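## Task

Move the block from the infeed plate into the vise so it lies flat on both low bars, which are loose and must stay upright between the jaws. The milled slot must point downward. The block's long side must be pressed against the fixed jaw (not the one on the air cylinder's rod), and one of its ends must be pressed against the work stop, the short rod between the jaws. The V-block may be used to set the part down and regrip it. Any gripper may be taken from the tool stand, but every gripper taken must end up back in an empty slot of the stand.

## Robot and tools

ROBOT. Two six-joint arms, left_arm (bases at +0.059,+0.504,+0.002 m) and right_arm (-0.087,-0.512,+0.002 m, yawed slightly). Each ends in a tool changer. Two grippers hang in a stand: grip50 (opens to 50 mm) and grip85 (opens to 85 mm). Both close along the changer face's x axis.

FRAME. Everything is in the scene frame: origin on the table top midway between the nominal bases, +x out over the table, +z up, left_arm on the +y side. Positions are in metres, velocities in m/s and rad/s. end_effector_position is always the centre of the changer face, whose z axis points away from the arm. The grip point sits 180 mm out along that z for grip50, and 173 mm for grip85 when closed (13 mm less when fully open).

THE 26-NUMBER ROW. Both tools (execute_actions, move) use one row for both arms: 13 numbers for left, then 13 for right, each in [-1,1]. Per arm: dx, dy, dz, rx, ry, rz, lock, grip50_position, grip50_force_limit, grip50_speed, grip85_position, grip85_force_limit, grip85_speed. The first six are offsets, not poses: they count from that arm's Hand target as it was when the action or move began, along scene axes, with rotation about the Hand target's position. Scale: 1.0 = 0.6 m or 180 degrees; rx, ry, rz form one rotation vector. All zeros re-requests the current Hand target. Orientation commands are clipped to within 32 degrees of the measured orientation each step. Tool numbers are absolute commands: lock >0 locks, <0 unlocks, 0 keeps the last. grip50_position +1 = 50 mm open, about -0.65 pads touch, -1 = close until stopped. grip85_position +1 = 85 mm, pads meet near -0.8, -1 = close until stopped. force_limit and speed go -1 to +1 (grip50 force about 20 to 185 N per pad; speed about 20 to 150 mm/s). For a gentle grip85 hold (about 30 N) set force_limit -1 and speed -1 before closing; a fast close can exceed 200 N. To leave an arm's tool unchanged, resend its previous six tool numbers, since 0 is itself a command.

execute_actions: actions is a list of actions; each action is a table of up to 15 rows, one per 1/30 s step, and a short table repeats its final row. Every row counts from the same start pose. cameras: list of names, ["all"], or [].

move: target is one row or up to 15 rows, all offsets from the same starting Hand targets; straight paths, no obstacle avoidance. speed 0.002 to 3.2 m/s (default 0.25), one value or one per target. blend in m rounds corners. stop_force 4 to 120 N ends an arm's path on felt push; zero (default true) re-zeroes first; don't use stop_force while rotating or when backing off a contact. blocking=false returns early (not with stop_force). Or use station (left_arm.stand / right_arm.stand) with slot (from 1 at left, seen from the open side), approach=true, over=true: go in via approach, over, seat; leave in reverse. Station moves leave the other arm and tool numbers alone; to lock there send a target with zero offsets plus the lock number.

wait: seconds 0 to 10. stop: brakes a running move. zoom_image: camera plus region [x0,y0,x1,y1] in pixels, at most 504x504. zero_wrist_force: arm. finished_scene: scene = the number of the scene being ended; irreversible.

TOOL HANDLING. Seat the face on the plate within about 1 mm and 1 degree, with the face's -y toward the fork's open side. When plate_near reads 1 send lock +1 and wait for locked 1; the gripper then shows n/a, cycles closed and open, and is ready when numbers appear. Extract: lift 10 to 30 mm (about 20), slide at least 110 mm toward -y out of the fork, then rise. To return, reverse that path; when in_stand reads 1 hold still, lock -1, wait for unlocked 1. Unlocking elsewhere is refused (unlock_refused 1).

RESULTS. Hand target is the last commanded pose after clipping; the face may settle short, so resend the missing offset. Joint velocities may read within noise. Wrist force and torque are in the face's own axes, plus a line for the biggest force since last shown. Tool commands lists current tool settings. object_status: 0 moving, 1 blocked while opening, 2 blocked while closing (a grip), 3 reached position or pads met. Openings: grip50 mm about (250 - grip50_position_measured) x 0.202; grip85 counts 78 = 60 mm, 130 = 40 mm, 180 = 20 mm, 230 closed. The move: line reports done, off_target, moving, held or fault, and limits such as paced or held.

AVOID. Net force near 150 N or joint torque at limits (elbow 136, wrists 49.1 N m) gives a 10 s arm stop; arms are stiff, so never aim far past a firm contact. Never let the arms or their tools touch each other. Don't drop the part, release it while moving, slam anything, or knock the loose bars over; anything leaving the table fails the task. Avoid paths near an arm's own base and long stretched holds (motor heat leads to forced stops).

Each tool is called after ">>>" as name([rows], argument=value, ...), one row to a line, values as JSON.

## Session

>>> execute_actions(actions=[])

Scene clock: 0.00 s.
left_arm: end_effector_position=(+0.7714, +0.7394, +0.2665) locked=0 unlocked=1 plate_near=0 in_stand=0 unlock_refused=0 tool_id=none grip50_position_measured=n/a grip50_object_status=n/a grip85_position_measured=n/a grip85_object_status=n/a end_effector_quat_wxyz=(-0.056, -0.054, +0.996, -0.037) | right_arm: end_effector_position=(-0.0371, -0.1050, +0.3584) locked=0 unlocked=1 plate_near=0 in_stand=0 unlock_refused=0 tool_id=none grip50_position_measured=n/a grip50_object_status=n/a grip85_position_measured=n/a grip85_object_status=n/a end_effector_quat_wxyz=(+0.131, +0.271, +0.939, -0.167)
Joint positions: left_arm=[0.102 -1.315 1.887 -2.027 -1.64 -1.572] | right_arm=[1.106 -1.912 2.261 -1.613 -1.873 0.194]
Joint velocities: within noise
Joint torques (N m): no reading
Wrist force (N): no reading
Wrist torque (N m): no reading
Wrist force, peak (N): no reading
Hand target: left_arm +0.7714, +0.7394, +0.2665; -0.056, -0.054, +0.996, -0.037 | right_arm -0.0371, -0.1050, +0.3584; +0.131, +0.271, +0.939, -0.167
Tool commands: left_gripper/lock=+0.0 left_gripper/grip50_position=+1.0 left_gripper/grip50_force_limit=+1.0 left_gripper/grip50_speed=+1.0 left_gripper/grip85_position=+1.0 left_gripper/grip85_force_limit=+1.0 left_gripper/grip85_speed=+1.0 right_gripper/lock=+0.0 right_gripper/grip50_position=+1.0 right_gripper/grip50_force_limit=+1.0 right_gripper/grip50_speed=+1.0 right_gripper/grip85_position=+1.0 right_gripper/grip85_force_limit=+1.0 right_gripper/grip85_speed=+1.0

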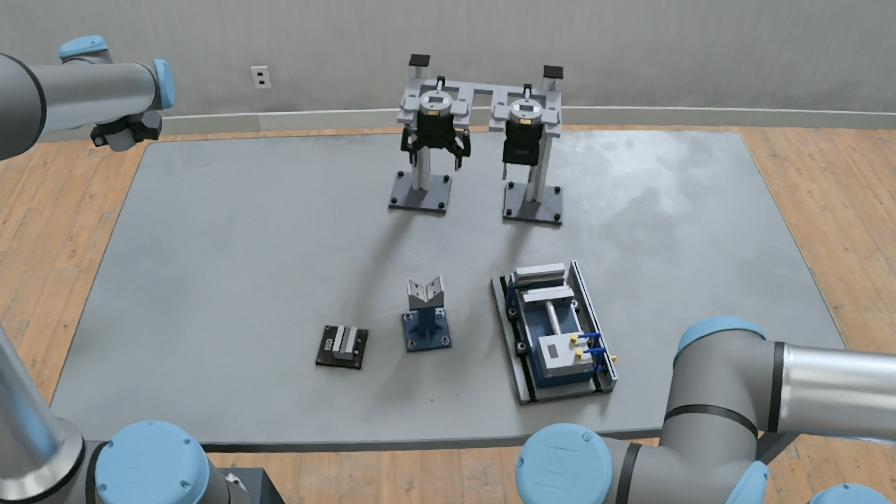

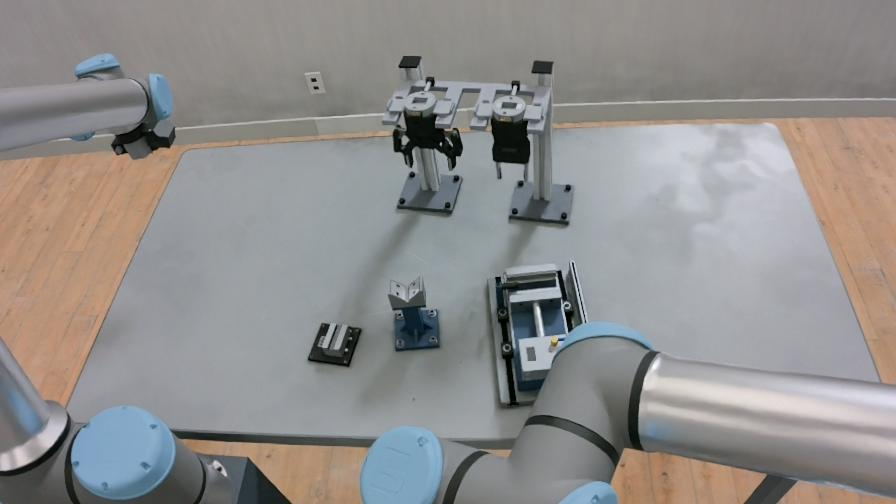

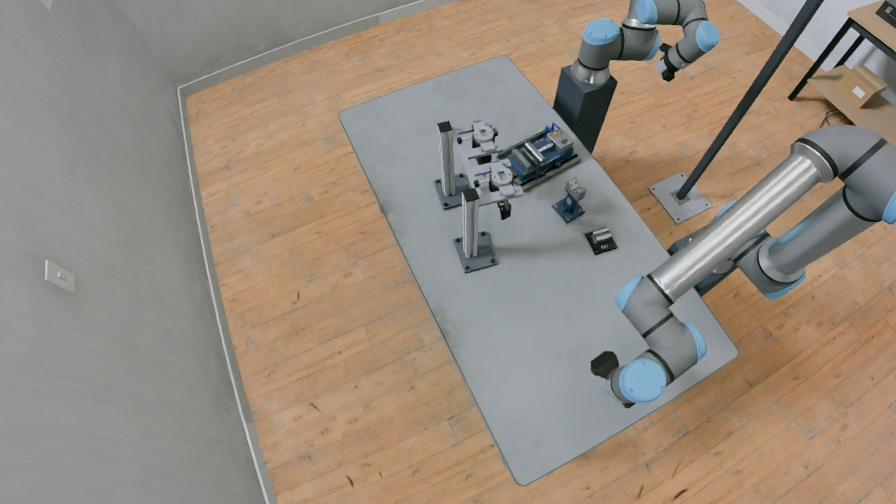

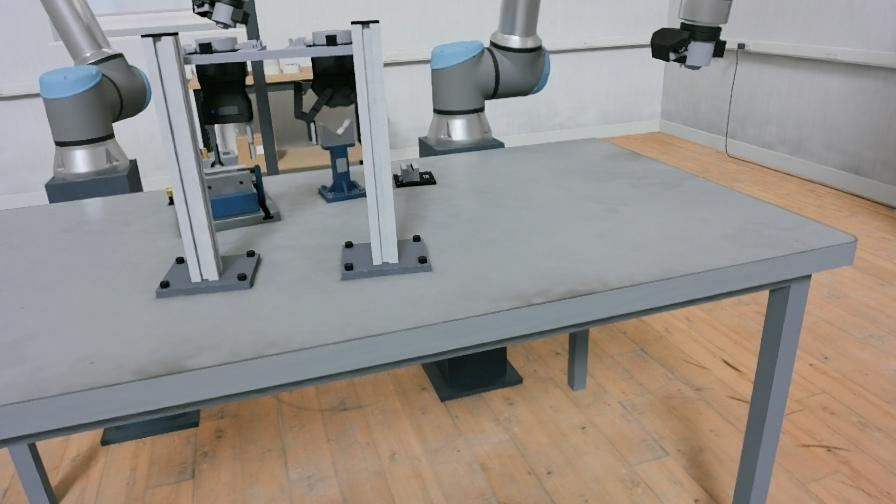

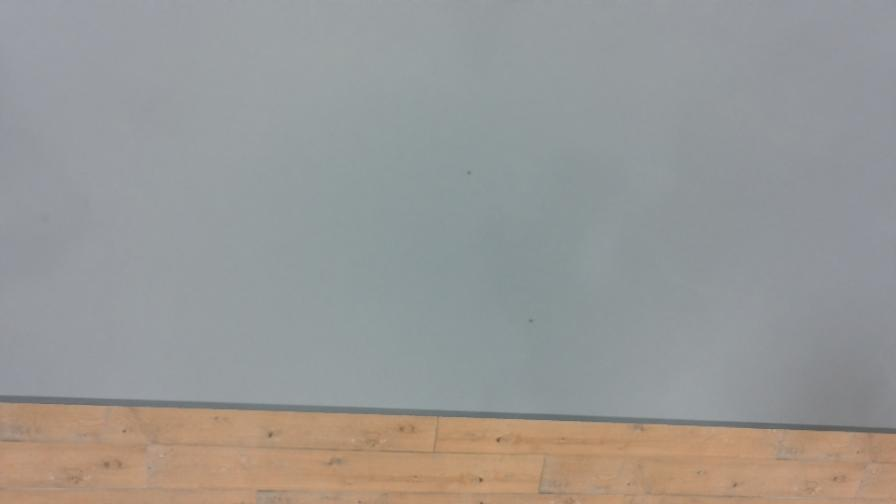

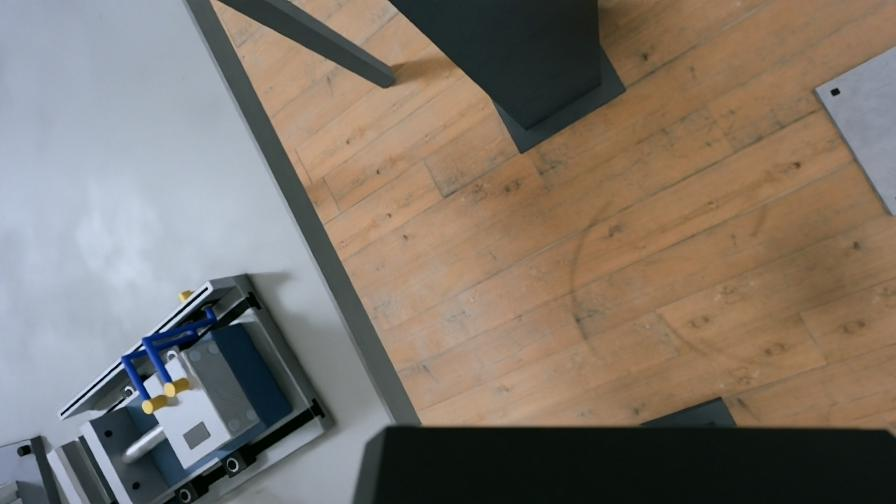

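>>> zoom_image(camera="cam_head_left", region=[290, 250, 470, 380])

>>> zoom_image(camera="cam_head_left", region=[470, 240, 640, 420])

>>> zoom_image(camera="cam_head_right", region=[290, 260, 450, 380])

>>> zoom_image(camera="cam_head_left", region=[370, 40, 590, 240])

>>> zoom_image(camera="cam_low", region=[140, 20, 460, 240])

>>> zoom_image(camera="cam_high", region=[430, 100, 650, 270])

Scaled by 2.800 from the camera's 896x504 image, which has a finer 1280x720 frame.

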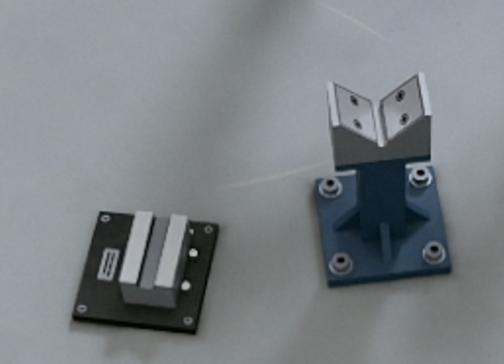

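Scaled by 2.800 from the camera's 896x504 image, which has a finer 1280x720 frame.

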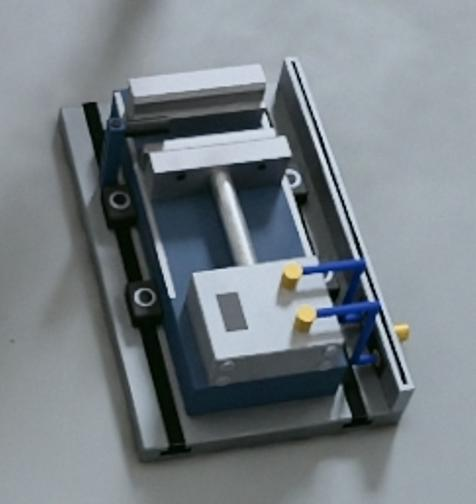

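Scaled by 3.150 from the camera's 896x504 image, which has a finer 1280x720 frame.

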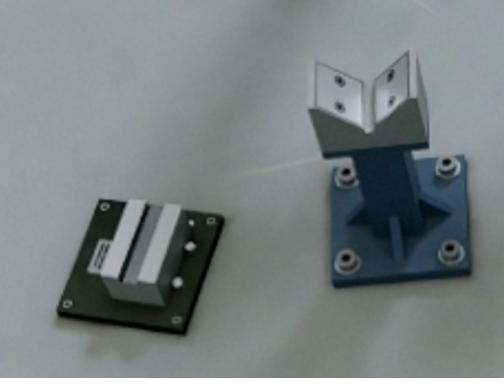

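Scaled by 2.291 from the camera's 896x504 image, which has a finer 1280x720 frame.

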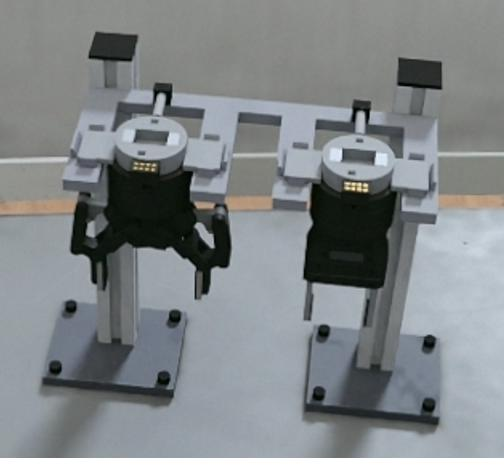

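Scaled by 1.575 from the camera's 896x504 image, which has a finer 1280x720 frame.

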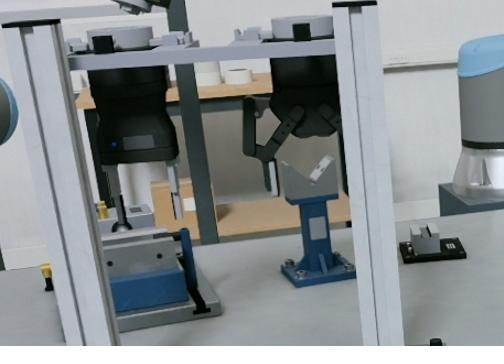

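Scaled by 2.291 from the camera's 896x504 image, which has a finer 1280x720 frame.

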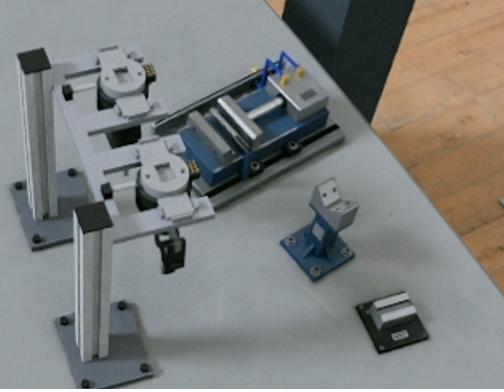

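>>> move(target=[0,0,0,0,0,0,0,1,1,1,1,1,1,0.7285,-0.325,0.236,0.1409,-0.0171,-0.316,0,1,1,1,1,1,1], cameras=["cam_right_wrist","cam_head_left"])

Scene clock: 89.13 s.
left_arm: end_effector_position=(+0.7714, +0.7394, +0.2665) locked=0 unlocked=1 plate_near=0 in_stand=0 unlock_refused=0 tool_id=none grip50_position_measured=n/a grip50_object_status=n/a grip85_position_measured=n/a grip85_object_status=n/a end_effector_quat_wxyz=(-0.056, -0.054, +0.996, -0.037) | right_arm: end_effector_position=(+0.4000, -0.2999, +0.5000) locked=0 unlocked=1 plate_near=0 in_stand=0 unlock_refused=0 tool_id=none grip50_position_measured=n/a grip50_object_status=n/a grip85_position_measured=n/a grip85_object_status=n/a end_effector_quat_wxyz=(+0.001, +0.707, +0.707, +0.000)
Joint positions: left_arm=[0.102 -1.315 1.887 -2.027 -1.64 -1.572] | right_arm=[0.027 -1.876 2.017 -1.712 -1.571 0.077]
Joint torques (N m): left_arm=[-3.85 -66.89 -45.76 -4.08 -0.46 -0.96] | right_arm=[-3.72 -32.03 -49.1 -2.77 -2.77 -2.62]
Wrist force (N): left_arm=[0.0 0.0 0.2] | right_arm=[0.9 -0.2 0.3]
Wrist torque (N m): left_arm=[0.00 -0.01 0.00] | right_arm=[0.00 0.10 0.20]
Wrist force, peak (N): left_arm=[-0.6 -0.1 -0.1] | right_arm=[4.6 -0.4 0.2]
Hand target: left_arm +0.7714, +0.7394, +0.2665; -0.056, -0.054, +0.996, -0.037 | right_arm +0.4000, -0.3000, +0.5000; +0.000, +0.707, +0.707, +0.000
Off the commanded pose: left_arm 0.000 m, 0 deg | right_arm 0.000 m, 0 deg.
move: done
Images, in order (width x height): cam_head_left 896x504, cam_right_wrist 896x504.

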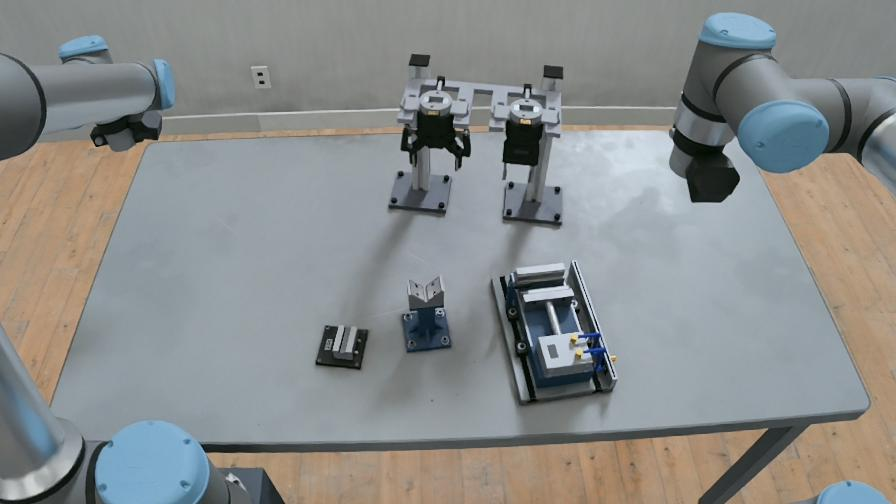

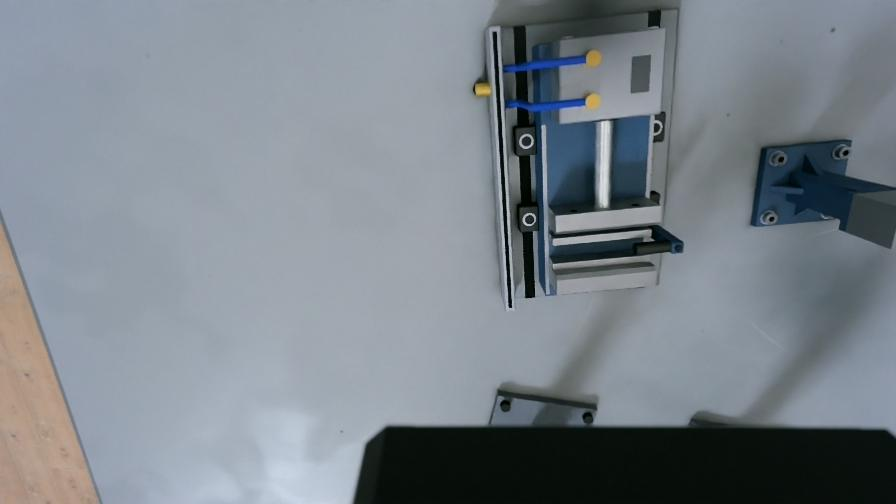

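>>> zoom_image(camera="cam_right_wrist", region=[460, 0, 720, 310])

>>> zoom_image(camera="cam_right_wrist", region=[530, 190, 700, 310])

Scaled by 1.626 from the camera's 896x504 image, which has a finer 1280x720 frame.

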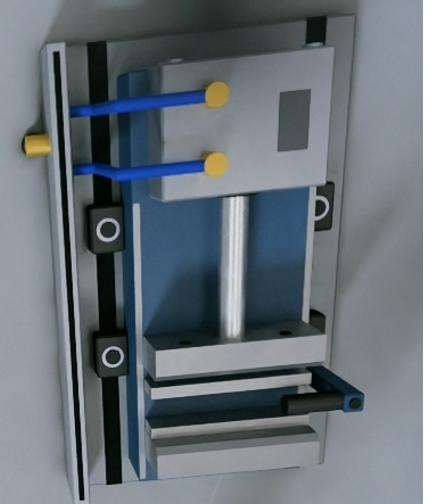

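Scaled by 2.965 from the camera's 896x504 image, which has a finer 1280x720 frame.

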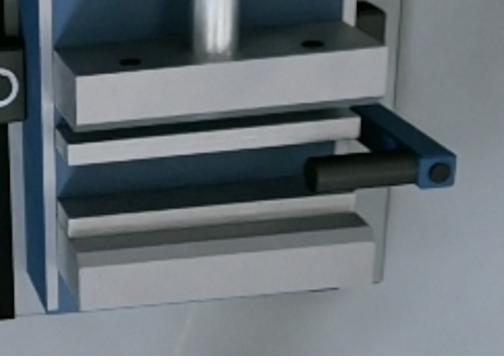

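>>> move(target=[0,0,0,0,0,0,0,1,1,1,1,1,1,0,0.25,0,0,0,0,0,1,1,1,1,1,1], cameras=["cam_right_wrist"])

Scene clock: 101.53 s.
left_arm: end_effector_position=(+0.7714, +0.7394, +0.2665) locked=0 unlocked=1 plate_near=0 in_stand=0 unlock_refused=0 tool_id=none grip50_position_measured=n/a grip50_object_status=n/a grip85_position_measured=n/a grip85_object_status=n/a end_effector_quat_wxyz=(-0.056, -0.054, +0.996, -0.037) | right_arm: end_effector_position=(+0.4000, -0.1500, +0.5001) locked=0 unlocked=1 plate_near=0 in_stand=0 unlock_refused=0 tool_id=none grip50_position_measured=n/a grip50_object_status=n/a grip85_position_measured=n/a grip85_object_status=n/a end_effector_quat_wxyz=(+0.001, +0.707, +0.707, +0.000)
Joint positions: left_arm=[0.102 -1.315 1.887 -2.027 -1.64 -1.572] | right_arm=[0.298 -1.737 1.913 -1.747 -1.572 0.348]
Joint torques (N m): left_arm=[-2.69 -68.78 -45.62 -3.28 -1.55 -1.57] | right_arm=[10.42 -43.33 -45.56 -3.11 -1.6 1.84]
Wrist force (N): left_arm=[-0.2 0.2 -0.2] | right_arm=[1.3 -0.2 0.8]
Wrist torque (N m): left_arm=[0.01 0.01 0.00] | right_arm=[0.01 0.11 0.26]
Wrist force, peak (N): left_arm=[-0.5 0.1 0.2] | right_arm=[6.4 0.2 1.1]
Hand target: left_arm +0.7714, +0.7394, +0.2665; -0.056, -0.054, +0.996, -0.037 | right_arm +0.4000, -0.1500, +0.5000; +0.000, +0.707, +0.707, +0.000
Off the commanded pose: left_arm 0.000 m, 0 deg | right_arm 0.000 m, 0 deg.
move: done
Images, in order (width x height): cam_right_wrist 896x504.

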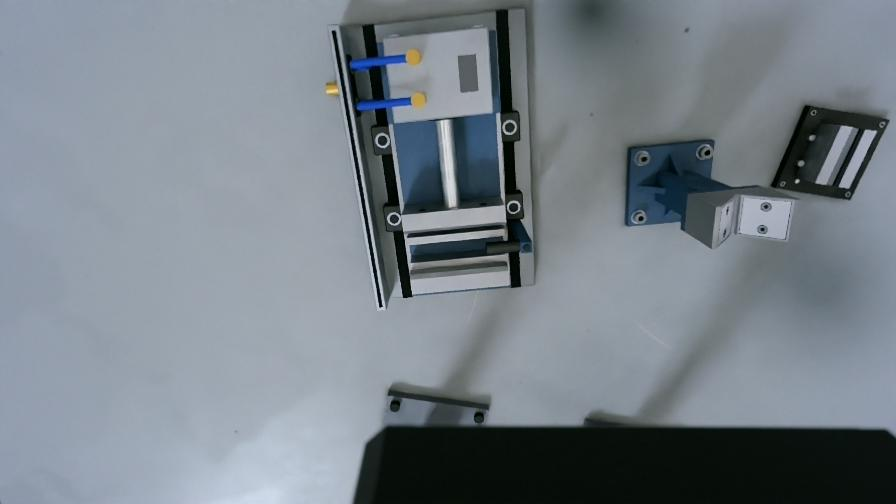

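>>> move(target=[0,0,0,0,0,0,0,1,1,1,1,1,1,-0.1833,0.7,-0.2,0,0,0,0,1,1,1,1,1,1], cameras=["cam_right_wrist","cam_head_left"])

Scene clock: 129.50 s.
left_arm: end_effector_position=(+0.7714, +0.7394, +0.2665) locked=0 unlocked=1 plate_near=0 in_stand=0 unlock_refused=0 tool_id=none grip50_position_measured=n/a grip50_object_status=n/a grip85_position_measured=n/a grip85_object_status=n/a end_effector_quat_wxyz=(-0.056, -0.054, +0.996, -0.037) | right_arm: end_effector_position=(+0.2900, +0.2700, +0.3801) locked=0 unlocked=1 plate_near=0 in_stand=0 unlock_refused=0 tool_id=none grip50_position_measured=n/a grip50_object_status=n/a grip85_position_measured=n/a grip85_object_status=n/a end_effector_quat_wxyz=(+0.001, +0.707, +0.707, +0.000)
Joint positions: left_arm=[0.102 -1.315 1.887 -2.027 -1.64 -1.572] | right_arm=[0.87 -1.249 1.6 -1.923 -1.572 0.92]
Joint torques (N m): left_arm=[-6.73 -68.73 -44.95 -3.25 -1.04 -2.16] | right_arm=[7.3 -78.99 -47.39 -3.11 -2.47 -0.33]
Wrist force (N): left_arm=[-0.1 0.1 -0.3] | right_arm=[0.6 0.8 0.5]
Wrist torque (N m): left_arm=[0.01 0.00 0.00] | right_arm=[0.17 0.28 0.26]
Wrist force, peak (N): left_arm=[-0.5 0.5 0.1] | right_arm=[5.6 -0.7 2.0]
Hand target: left_arm +0.7714, +0.7394, +0.2665; -0.056, -0.054, +0.996, -0.037 | right_arm +0.2900, +0.2700, +0.3800; +0.000, +0.707, +0.707, +0.000
Off the commanded pose: left_arm 0.000 m, 0 deg | right_arm 0.000 m, 0 deg.
move: done
Images, in order (width x height): cam_head_left 896x504, cam_right_wrist 896x504.

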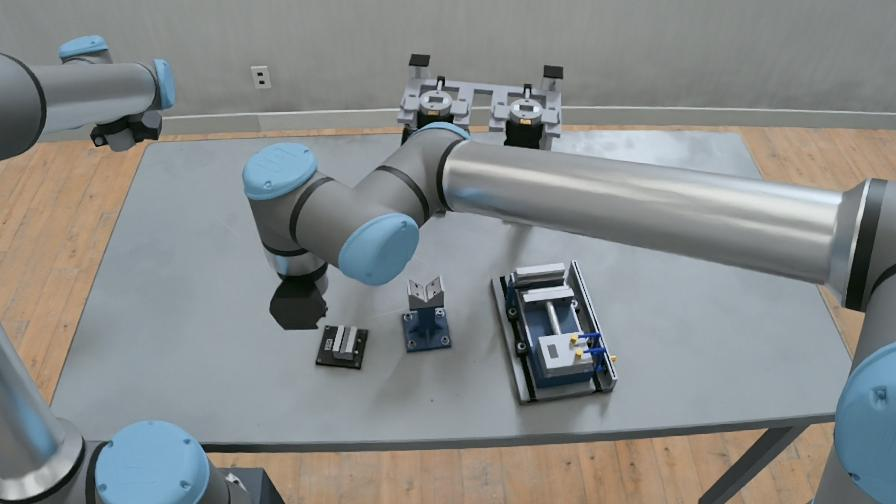

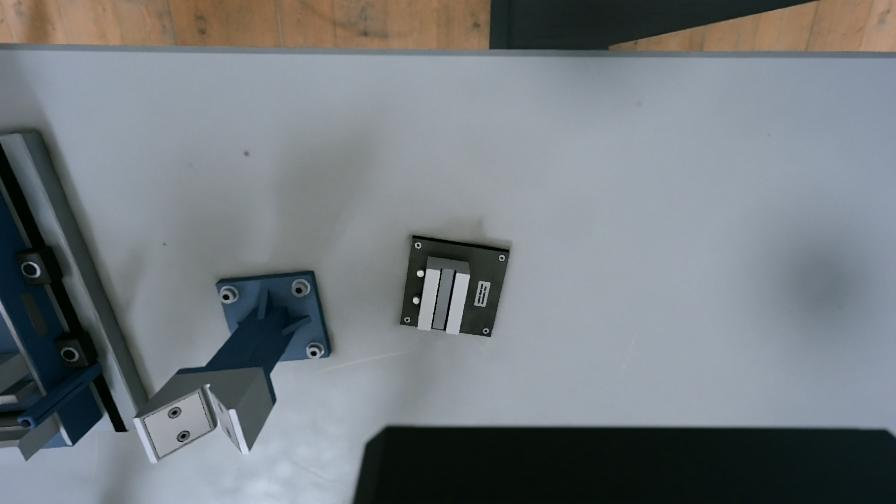

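>>> zoom_image(camera="cam_right_wrist", region=[390, 225, 520, 345])

>>> zoom_image(camera="cam_right_wrist", region=[120, 260, 350, 470])

Scaled by 3.877 from the camera's 896x504 image, which has a finer 1280x720 frame.

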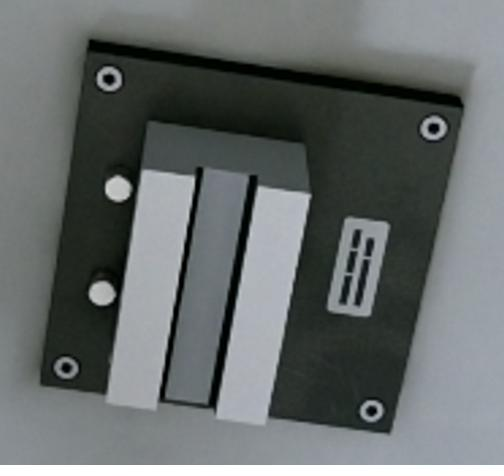

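Scaled by 2.191 from the camera's 896x504 image, which has a finer 1280x720 frame.

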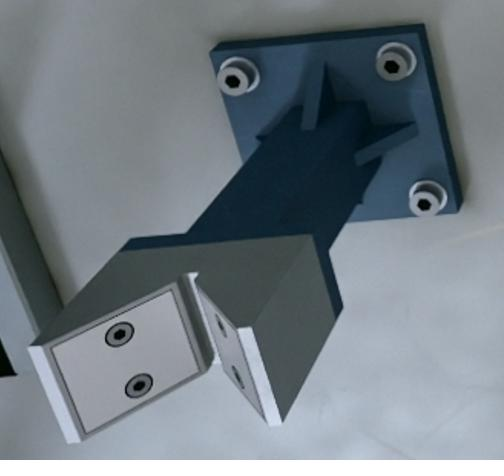

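>>> move(target=[0,0,0,0,0,0,0,1,1,1,1,1,1,0.3167,-0.7333,-0.0333,0,0,0,0,1,1,1,1,1,1], cameras=["cam_right_wrist"])

>>> zoom_image(camera="cam_right_wrist", region=[340, 130, 640, 420])

Scene clock: 224.23 s.
left_arm: end_effector_position=(+0.7714, +0.7394, +0.2665) locked=0 unlocked=1 plate_near=0 in_stand=0 unlock_refused=0 tool_id=none grip50_position_measured=n/a grip50_object_status=n/a grip85_position_measured=n/a grip85_object_status=n/a end_effector_quat_wxyz=(-0.056, -0.054, +0.996, -0.037) | right_arm: end_effector_position=(+0.4799, -0.1699, +0.3600) locked=0 unlocked=1 plate_near=0 in_stand=0 unlock_refused=0 tool_id=none grip50_position_measured=n/a grip50_object_status=n/a grip85_position_measured=n/a grip85_object_status=n/a end_effector_quat_wxyz=(+0.000, +0.707, +0.707, +0.000)
Joint positions: left_arm=[0.102 -1.315 1.887 -2.027 -1.64 -1.572] | right_arm=[0.227 -1.564 2.014 -2.021 -1.571 0.277]
Joint torques (N m): left_arm=[-8.42 -71.18 -42.01 -2.99 -1.24 -2.34] | right_arm=[-8.58 -38.32 -68.85 -2.74 1.93 -1.24]
Wrist force (N): left_arm=[-0.2 -0.1 -0.2] | right_arm=[1.2 -0.4 1.2]
Wrist torque (N m): left_arm=[-0.01 0.01 0.00] | right_arm=[-0.03 0.11 0.13]
Wrist force, peak (N): left_arm=[-0.5 0.2 0.3] | right_arm=[5.5 -2.2 -0.2]
Hand target: left_arm +0.7714, +0.7394, +0.2665; -0.056, -0.054, +0.996, -0.037 | right_arm +0.4800, -0.1700, +0.3600; +0.000, +0.707, +0.707, +0.000
Off the commanded pose: left_arm 0.000 m, 0 deg | right_arm 0.000 m, 0 deg.
move: done
Images, in order (width x height): cam_right_wrist 896x504.

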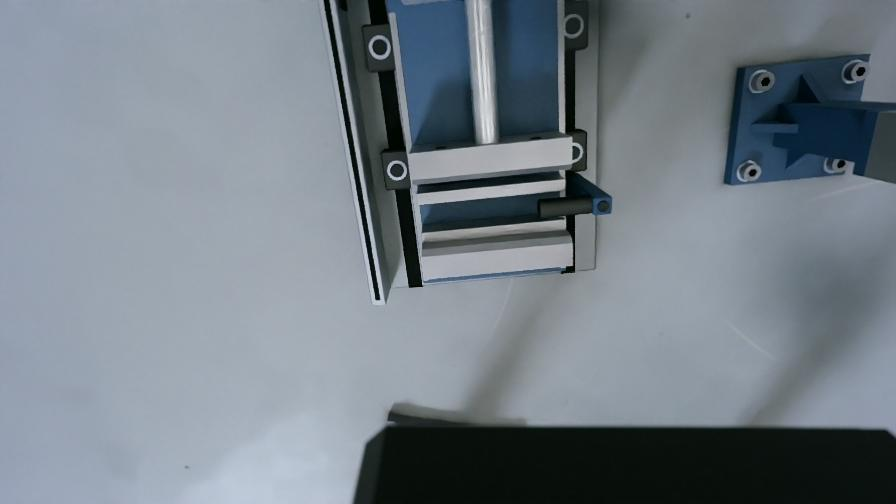

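Scaled by 1.680 from the camera's 896x504 image, which has a finer 1280x720 frame.

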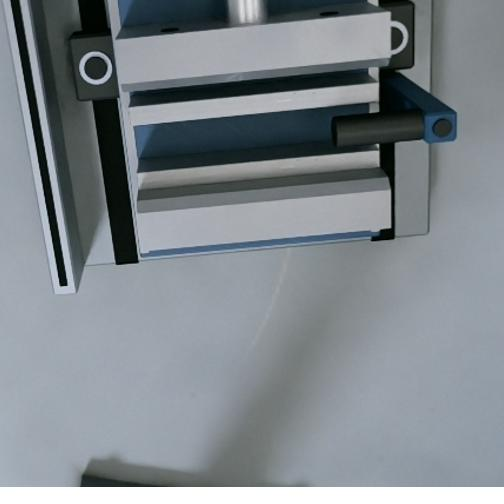

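>>> move(target=[0,0,0,0,0,0,0,1,1,1,1,1,1,0.0333,0.1167,0.3167,0,0,0,0,1,1,1,1,1,1], cameras=["cam_right_wrist"])

Scene clock: 235.13 s.
left_arm: end_effector_position=(+0.7714, +0.7394, +0.2665) locked=0 unlocked=1 plate_near=0 in_stand=0 unlock_refused=0 tool_id=none grip50_position_measured=n/a grip50_object_status=n/a grip85_position_measured=n/a grip85_object_status=n/a end_effector_quat_wxyz=(-0.056, -0.054, +0.996, -0.037) | right_arm: end_effector_position=(+0.5000, -0.0999, +0.5498) locked=0 unlocked=1 plate_near=0 in_stand=0 unlock_refused=0 tool_id=none grip50_position_measured=n/a grip50_object_status=n/a grip85_position_measured=n/a grip85_object_status=n/a end_effector_quat_wxyz=(+0.000, +0.707, +0.707, +0.000)
Joint positions: left_arm=[0.102 -1.315 1.887 -2.027 -1.64 -1.572] | right_arm=[0.317 -1.559 1.662 -1.674 -1.571 0.367]
Joint torques (N m): left_arm=[-8.18 -71.33 -42.62 -3.43 -1.75 -2.23] | right_arm=[-1.01 -78.96 -64.48 -4.16 -1.65 -2.62]
Wrist force (N): left_arm=[0.1 0.0 0.1] | right_arm=[1.0 0.0 0.7]
Wrist torque (N m): left_arm=[0.00 -0.01 0.00] | right_arm=[0.03 0.16 0.30]
Wrist force, peak (N): left_arm=[-0.4 0.3 0.1] | right_arm=[-0.4 -0.5 5.8]
Hand target: left_arm +0.7714, +0.7394, +0.2665; -0.056, -0.054, +0.996, -0.037 | right_arm +0.5000, -0.1000, +0.5500; +0.000, +0.707, +0.707, +0.000
Off the commanded pose: left_arm 0.000 m, 0 deg | right_arm 0.000 m, 0 deg.
move: done
Images, in order (width x height): cam_right_wrist 896x504.

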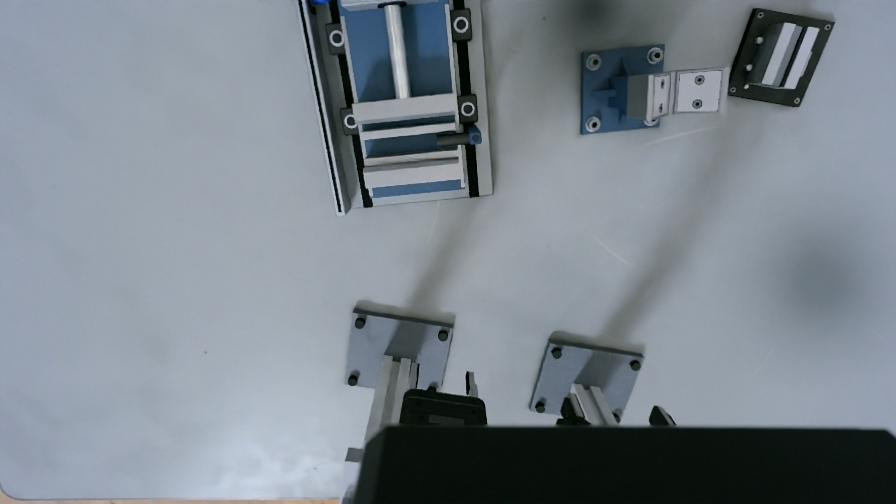

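>>> move(station="right_arm.stand", slot=1, approach=true, cameras=["cam_right_wrist","cam_head_left","cam_low"])

Scene clock: 240.73 s.
left_arm: end_effector_position=(+0.7714, +0.7394, +0.2665) locked=0 unlocked=1 plate_near=0 in_stand=0 unlock_refused=0 tool_id=none grip50_position_measured=n/a grip50_object_status=n/a grip85_position_measured=n/a grip85_object_status=n/a end_effector_quat_wxyz=(-0.056, -0.054, +0.996, -0.037) | right_arm: end_effector_position=(+0.6169, +0.0901, +0.3824) locked=0 unlocked=1 plate_near=0 in_stand=0 unlock_refused=0 tool_id=none grip50_position_measured=n/a grip50_object_status=n/a grip85_position_measured=n/a grip85_object_status=n/a end_effector_quat_wxyz=(+0.001, +0.764, +0.645, +0.001)
Joint positions: left_arm=[0.102 -1.315 1.887 -2.027 -1.64 -1.572] | right_arm=[0.469 -1.159 1.47 -1.883 -1.572 0.687]
Joint torques (N m): left_arm=[-9.16 -71.04 -42.55 -3.33 -0.98 -2.26] | right_arm=[-0.53 -77.5 -44.14 -3.69 -3.52 -0.02]
Wrist force (N): left_arm=[-0.1 0.0 0.1] | right_arm=[1.7 0.1 1.0]
Wrist torque (N m): left_arm=[0.00 0.00 0.00] | right_arm=[0.11 0.13 0.33]
Wrist force, peak (N): left_arm=[-0.5 0.2 0.4] | right_arm=[5.0 1.1 4.2]
Hand target: left_arm +0.7714, +0.7394, +0.2665; -0.056, -0.054, +0.996, -0.037 | right_arm +0.6169, +0.0901, +0.3822; +0.001, +0.764, +0.645, +0.001
Tool commands: left_gripper/lock=+0.0 left_gripper/grip50_position=+1.0 left_gripper/grip50_force_limit=+1.0 left_gripper/grip50_speed=+1.0 left_gripper/grip85_position=+1.0 left_gripper/grip85_force_limit=+1.0 left_gripper/grip85_speed=+1.0 right_gripper/lock=+0.0 right_gripper/grip50_position=+1.0 right_gripper/grip50_force_limit=+1.0 right_gripper/grip50_speed=+1.0 right_gripper/grip85_position=+1.0 right_gripper/grip85_force_limit=+1.0 right_gripper/grip85_speed=+1.0
Off the commanded pose: right_arm 0.000 m, 0 deg.
move: done; to station right_arm.stand, slot 1, approach point
Images, in order (width x height): cam_head_left 896x504, cam_low 896x504, cam_right_wrist 896x504.

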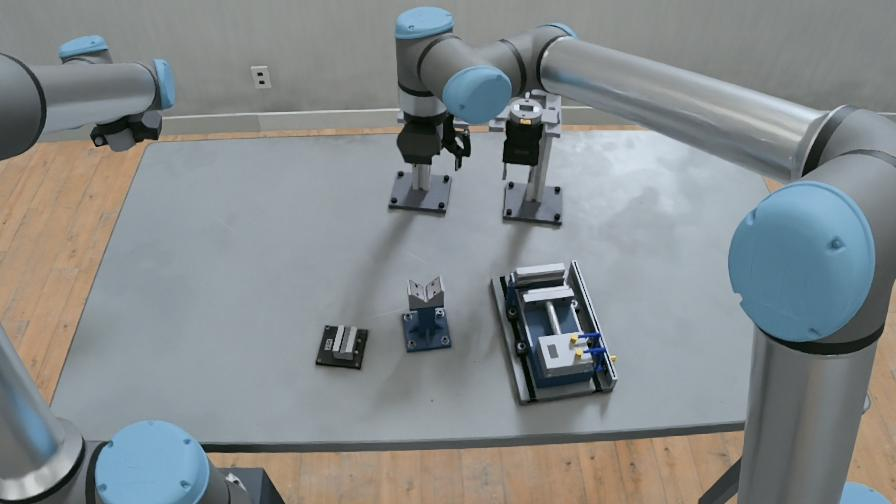

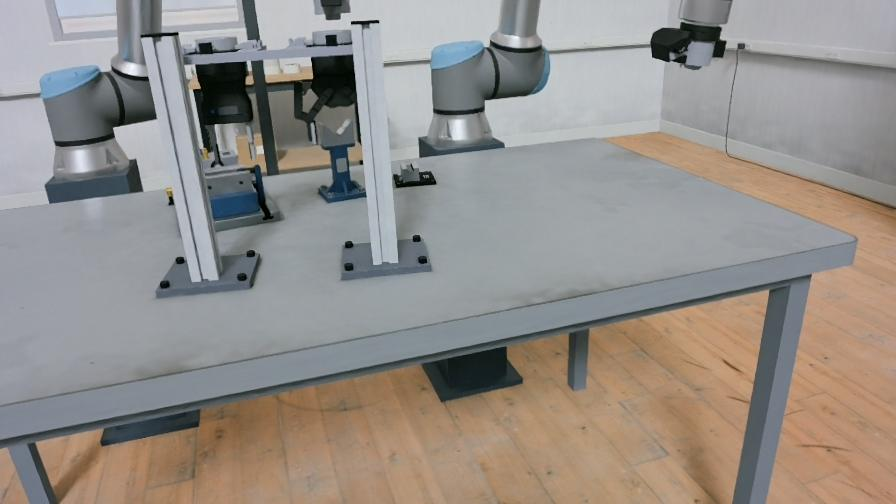

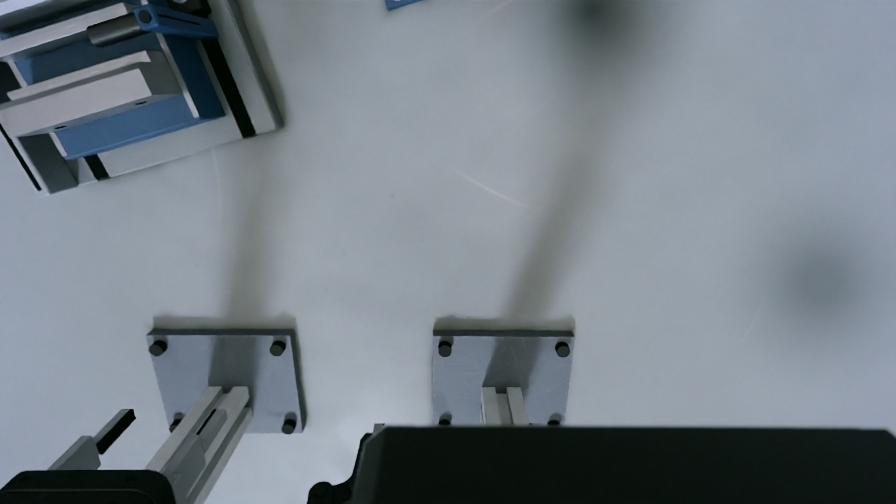

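>>> move(station="right_arm.stand", slot=1, over=true, speed=0.15, cameras=["cam_right_wrist","cam_low","cam_high"])

Scene clock: 250.30 s.
left_arm: end_effector_position=(+0.7714, +0.7394, +0.2665) locked=0 unlocked=1 plate_near=0 in_stand=0 unlock_refused=0 tool_id=none grip50_position_measured=n/a grip50_object_status=n/a grip85_position_measured=n/a grip85_object_status=n/a end_effector_quat_wxyz=(-0.056, -0.054, +0.996, -0.037) | right_arm: end_effector_position=(+0.7550, +0.0667, +0.3824) locked=0 unlocked=1 plate_near=0 in_stand=0 unlock_refused=0 tool_id=none grip50_position_measured=n/a grip50_object_status=n/a grip85_position_measured=n/a grip85_object_status=n/a end_effector_quat_wxyz=(+0.001, +0.764, +0.645, +0.001)
Joint positions: left_arm=[0.102 -1.315 1.887 -2.027 -1.64 -1.572] | right_arm=[0.381 -1.002 1.231 -1.801 -1.572 0.6]
Joint torques (N m): left_arm=[-7.09 -74.22 -40.46 -3.74 -0.72 -2.16] | right_arm=[0.95 -118.57 -49.01 -8.17 -2.42 3.17]
Wrist force (N): left_arm=[-0.2 -0.1 0.0] | right_arm=[1.8 0.1 0.7]
Wrist torque (N m): left_arm=[-0.01 0.01 0.00] | right_arm=[0.09 0.15 0.13]
Wrist force, peak (N): left_arm=[-0.4 0.3 0.3] | right_arm=[2.1 -4.1 1.8]
Hand target: left_arm +0.7714, +0.7394, +0.2665; -0.056, -0.054, +0.996, -0.037 | right_arm +0.7549, +0.0667, +0.3825; +0.001, +0.764, +0.645, +0.001
Tool commands: left_gripper/lock=+0.0 left_gripper/grip50_position=+1.0 left_gripper/grip50_force_limit=+1.0 left_gripper/grip50_speed=+1.0 left_gripper/grip85_position=+1.0 left_gripper/grip85_force_limit=+1.0 left_gripper/grip85_speed=+1.0 right_gripper/lock=+0.0 right_gripper/grip50_position=+1.0 right_gripper/grip50_force_limit=+1.0 right_gripper/grip50_speed=+1.0 right_gripper/grip85_position=+1.0 right_gripper/grip85_force_limit=+1.0 right_gripper/grip85_speed=+1.0
Off the commanded pose: right_arm 0.000 m, 0 deg.
move: done; to station right_arm.stand, slot 1, over the seat
Images, in order (width x height): cam_high 896x504, cam_low 896x504, cam_right_wrist 896x504.

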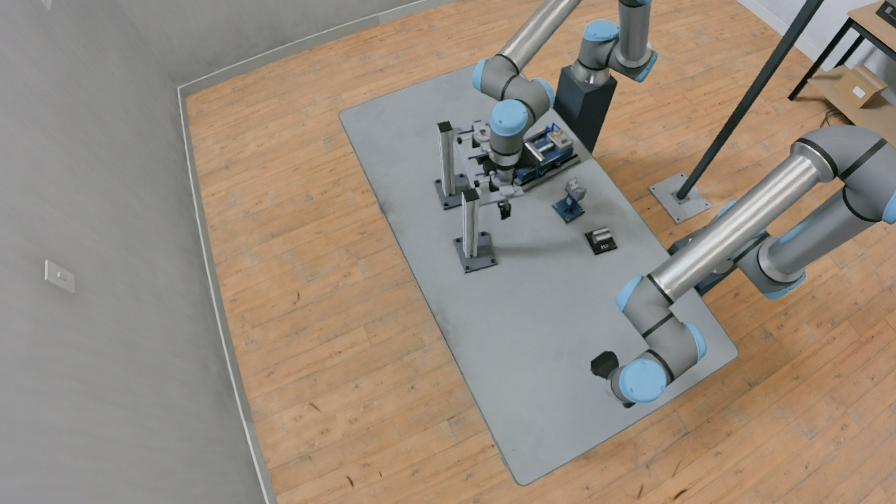

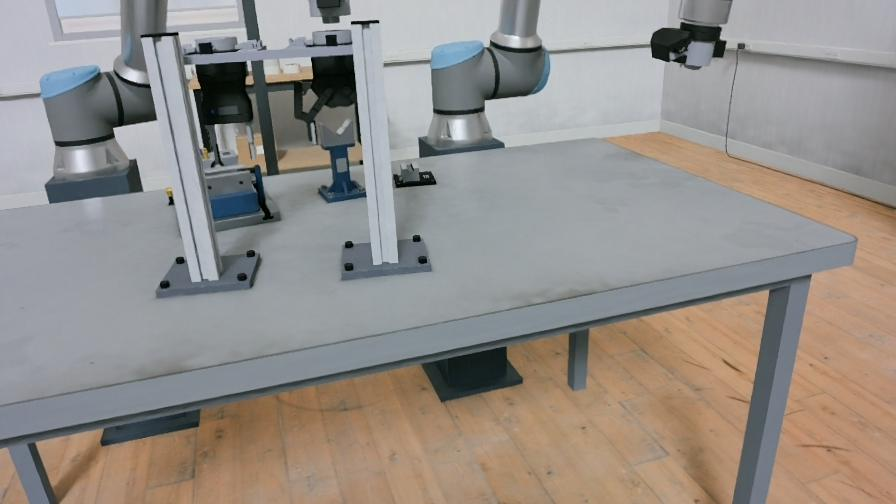

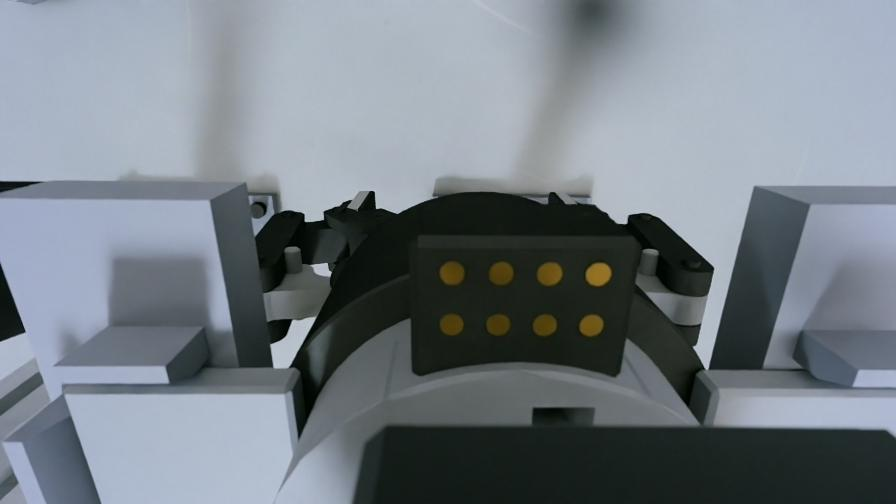

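>>> move(station="right_arm.stand", slot=1, speed=0.03, stop_force=25, cameras=["cam_right_wrist"])

Scene clock: 258.70 s.
left_arm: end_effector_position=(+0.7714, +0.7394, +0.2665) locked=0 unlocked=1 plate_near=0 in_stand=0 unlock_refused=0 tool_id=none grip50_position_measured=n/a grip50_object_status=n/a grip85_position_measured=n/a grip85_object_status=n/a end_effector_quat_wxyz=(-0.056, -0.054, +0.996, -0.037) | right_arm: end_effector_position=(+0.7549, +0.0667, +0.3605) locked=0 unlocked=1 plate_near=1 in_stand=1 unlock_refused=0 tool_id=none grip50_position_measured=n/a grip50_object_status=n/a grip85_position_measured=n/a grip85_object_status=n/a end_effector_quat_wxyz=(+0.001, +0.764, +0.645, +0.001)
Joint positions: left_arm=[0.102 -1.315 1.887 -2.027 -1.64 -1.572] | right_arm=[0.381 -0.993 1.256 -1.836 -1.572 0.6]
Joint torques (N m): left_arm=[-9.54 -72.23 -39.03 -3.4 -1.33 -2.07] | right_arm=[-1.39 -128.06 -67.7 -3.34 1.51 1.85]
Wrist force (N): left_arm=[-0.2 -0.1 0.2] | right_arm=[2.6 1.9 -2.2]
Wrist torque (N m): left_arm=[0.00 0.01 0.00] | right_arm=[0.16 0.19 0.13]
Wrist force, peak (N): left_arm=[-0.6 0.2 -0.1] | right_arm=[2.4 1.8 -11.1]
Hand target: left_arm +0.7714, +0.7394, +0.2665; -0.056, -0.054, +0.996, -0.037 | right_arm +0.7549, +0.0667, +0.3605; +0.001, +0.764, +0.645, +0.001
Tool commands: left_gripper/lock=+0.0 left_gripper/grip50_position=+1.0 left_gripper/grip50_force_limit=+1.0 left_gripper/grip50_speed=+1.0 left_gripper/grip85_position=+1.0 left_gripper/grip85_force_limit=+1.0 left_gripper/grip85_speed=+1.0 right_gripper/lock=+0.0 right_gripper/grip50_position=+1.0 right_gripper/grip50_force_limit=+1.0 right_gripper/grip50_speed=+1.0 right_gripper/grip85_position=+1.0 right_gripper/grip85_force_limit=+1.0 right_gripper/grip85_speed=+1.0
Off the commanded pose: right_arm 0.000 m, 0 deg.
move: done; to station right_arm.stand, slot 1
Images, in order (width x height): cam_right_wrist 896x504.

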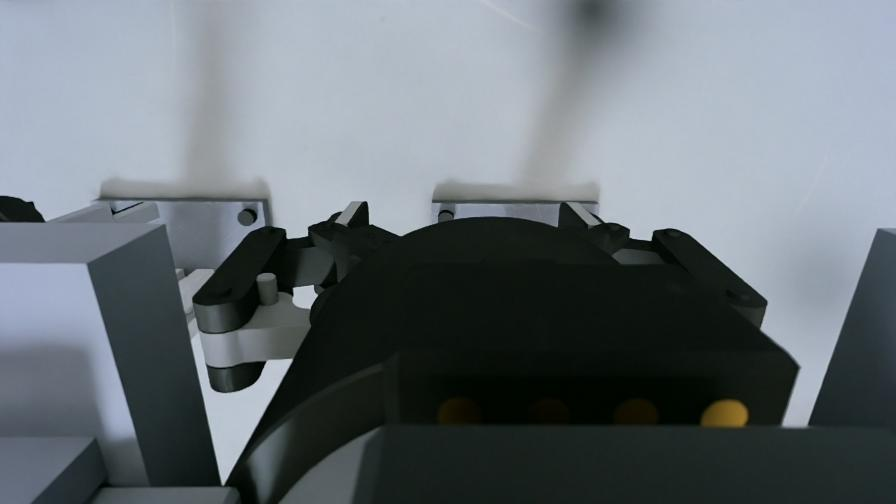

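Seated with plate_near=1. Lock.

>>> execute_actions([
  [[0,0,0,0,0,0,0,1,1,1,1,1,1,0,0,0,0,0,0,1,1,1,1,1,1,1]],
  [[0,0,0,0,0,0,0,1,1,1,1,1,1,0,0,0,0,0,0,1,1,1,1,1,1,1]],
  [[0,0,0,0,0,0,0,1,1,1,1,1,1,0,0,0,0,0,0,1,1,1,1,1,1,1]],
  [[0,0,0,0,0,0,0,1,1,1,1,1,1,0,0,0,0,0,0,1,1,1,1,1,1,1]],
])

Scene clock: 268.53 s.
left_arm: end_effector_position=(+0.7714, +0.7394, +0.2665) locked=0 unlocked=1 plate_near=0 in_stand=0 unlock_refused=0 tool_id=none grip50_position_measured=n/a grip50_object_status=n/a grip85_position_measured=n/a grip85_object_status=n/a end_effector_quat_wxyz=(-0.056, -0.054, +0.996, -0.037) | right_arm: end_effector_position=(+0.7549, +0.0667, +0.3605) locked=1 unlocked=0 plate_near=1 in_stand=1 unlock_refused=0 tool_id=grip85 grip50_position_measured=n/a grip50_object_status=n/a grip85_position_measured=n/a grip85_object_status=n/a end_effector_quat_wxyz=(+0.001, +0.764, +0.645, +0.001)
Joint positions: left_arm=[0.102 -1.315 1.887 -2.027 -1.64 -1.572] | right_arm=[0.381 -0.993 1.256 -1.836 -1.572 0.6]
Joint torques (N m): left_arm=[-11.95 -76.31 -37.99 -3.11 -1.22 -2.61] | right_arm=[-0.67 -95.82 -43.41 -2.71 0.03 -1.21]
Wrist force (N): left_arm=[-0.2 0.1 0.0] | right_arm=[2.0 1.0 -9.6]
Wrist torque (N m): left_arm=[0.01 0.01 0.00] | right_arm=[0.22 0.77 0.17]
Wrist force, peak (N): left_arm=[-0.1 -0.2 0.5] | right_arm=[1.2 1.0 -11.9]
Hand target: left_arm +0.7714, +0.7394, +0.2665; -0.056, -0.054, +0.996, -0.037 | right_arm +0.7549, +0.0667, +0.3605; +0.001, +0.764, +0.645, +0.001
Tool commands: left_gripper/lock=+0.0 left_gripper/grip50_position=+1.0 left_gripper/grip50_force_limit=+1.0 left_gripper/grip50_speed=+1.0 left_gripper/grip85_position=+1.0 left_gripper/grip85_force_limit=+1.0 left_gripper/grip85_speed=+1.0 right_gripper/lock=+0.0 right_gripper/grip50_position=+1.0 right_gripper/grip50_force_limit=+1.0 right_gripper/grip50_speed=+1.0 right_gripper/grip85_position=+1.0 right_gripper/grip85_force_limit=+1.0 right_gripper/grip85_speed=+1.0
Off the commanded pose: left_arm 0.000 m, 0 deg | right_arm 0.000 m, 0 deg.
Step readings (end_effector_position of left_arm | right_arm):
0: (+0.7714, +0.7394, +0.2665) | (+0.7549, +0.0667, +0.3605)
1: (+0.7714, +0.7394, +0.2665) | (+0.7549, +0.0667, +0.3605)
2: (+0.7714, +0.7394, +0.2665) | (+0.7549, +0.0667, +0.3605)
4: (+0.7714, +0.7394, +0.2665) | (+0.7549, +0.0667, +0.3605)
8: (+0.7714, +0.7394, +0.2665) | (+0.7549, +0.0667, +0.3605)
15: (+0.7714, +0.7394, +0.2665) | (+0.7549, +0.0667, +0.3605)
16: (+0.7714, +0.7394, +0.2665) | (+0.7549, +0.0667, +0.3605)
17: (+0.7714, +0.7394, +0.2665) | (+0.7549, +0.0667, +0.3605)
19: (+0.7714, +0.7394, +0.2665) | (+0.7549, +0.0667, +0.3605)
23: (+0.7714, +0.7394, +0.2665) | (+0.7549, +0.0667, +0.3605)
30: (+0.7714, +0.7394, +0.2665) | (+0.7550, +0.0667, +0.3606)
31: (+0.7714, +0.7394, +0.2665) | (+0.7550, +0.0667, +0.3606)
32: (+0.7714, +0.7394, +0.2665) | (+0.7550, +0.0667, +0.3606)
34: (+0.7714, +0.7394, +0.2665) | (+0.7550, +0.0667, +0.3606)
38: (+0.7714, +0.7394, +0.2665) | (+0.7550, +0.0667, +0.3606)
45: (+0.7714, +0.7394, +0.2665) | (+0.7550, +0.0667, +0.3606)
46: (+0.7714, +0.7394, +0.2665) | (+0.7550, +0.0667, +0.3606)
47: (+0.7714, +0.7394, +0.2665) | (+0.7550, +0.0667, +0.3606)
49: (+0.7714, +0.7394, +0.2665) | (+0.7550, +0.0667, +0.3606)
53: (+0.7714, +0.7394, +0.2665) | (+0.7550, +0.0667, +0.3606)
60: (+0.7714, +0.7394, +0.2665) | (+0.7550, +0.0667, +0.3606)


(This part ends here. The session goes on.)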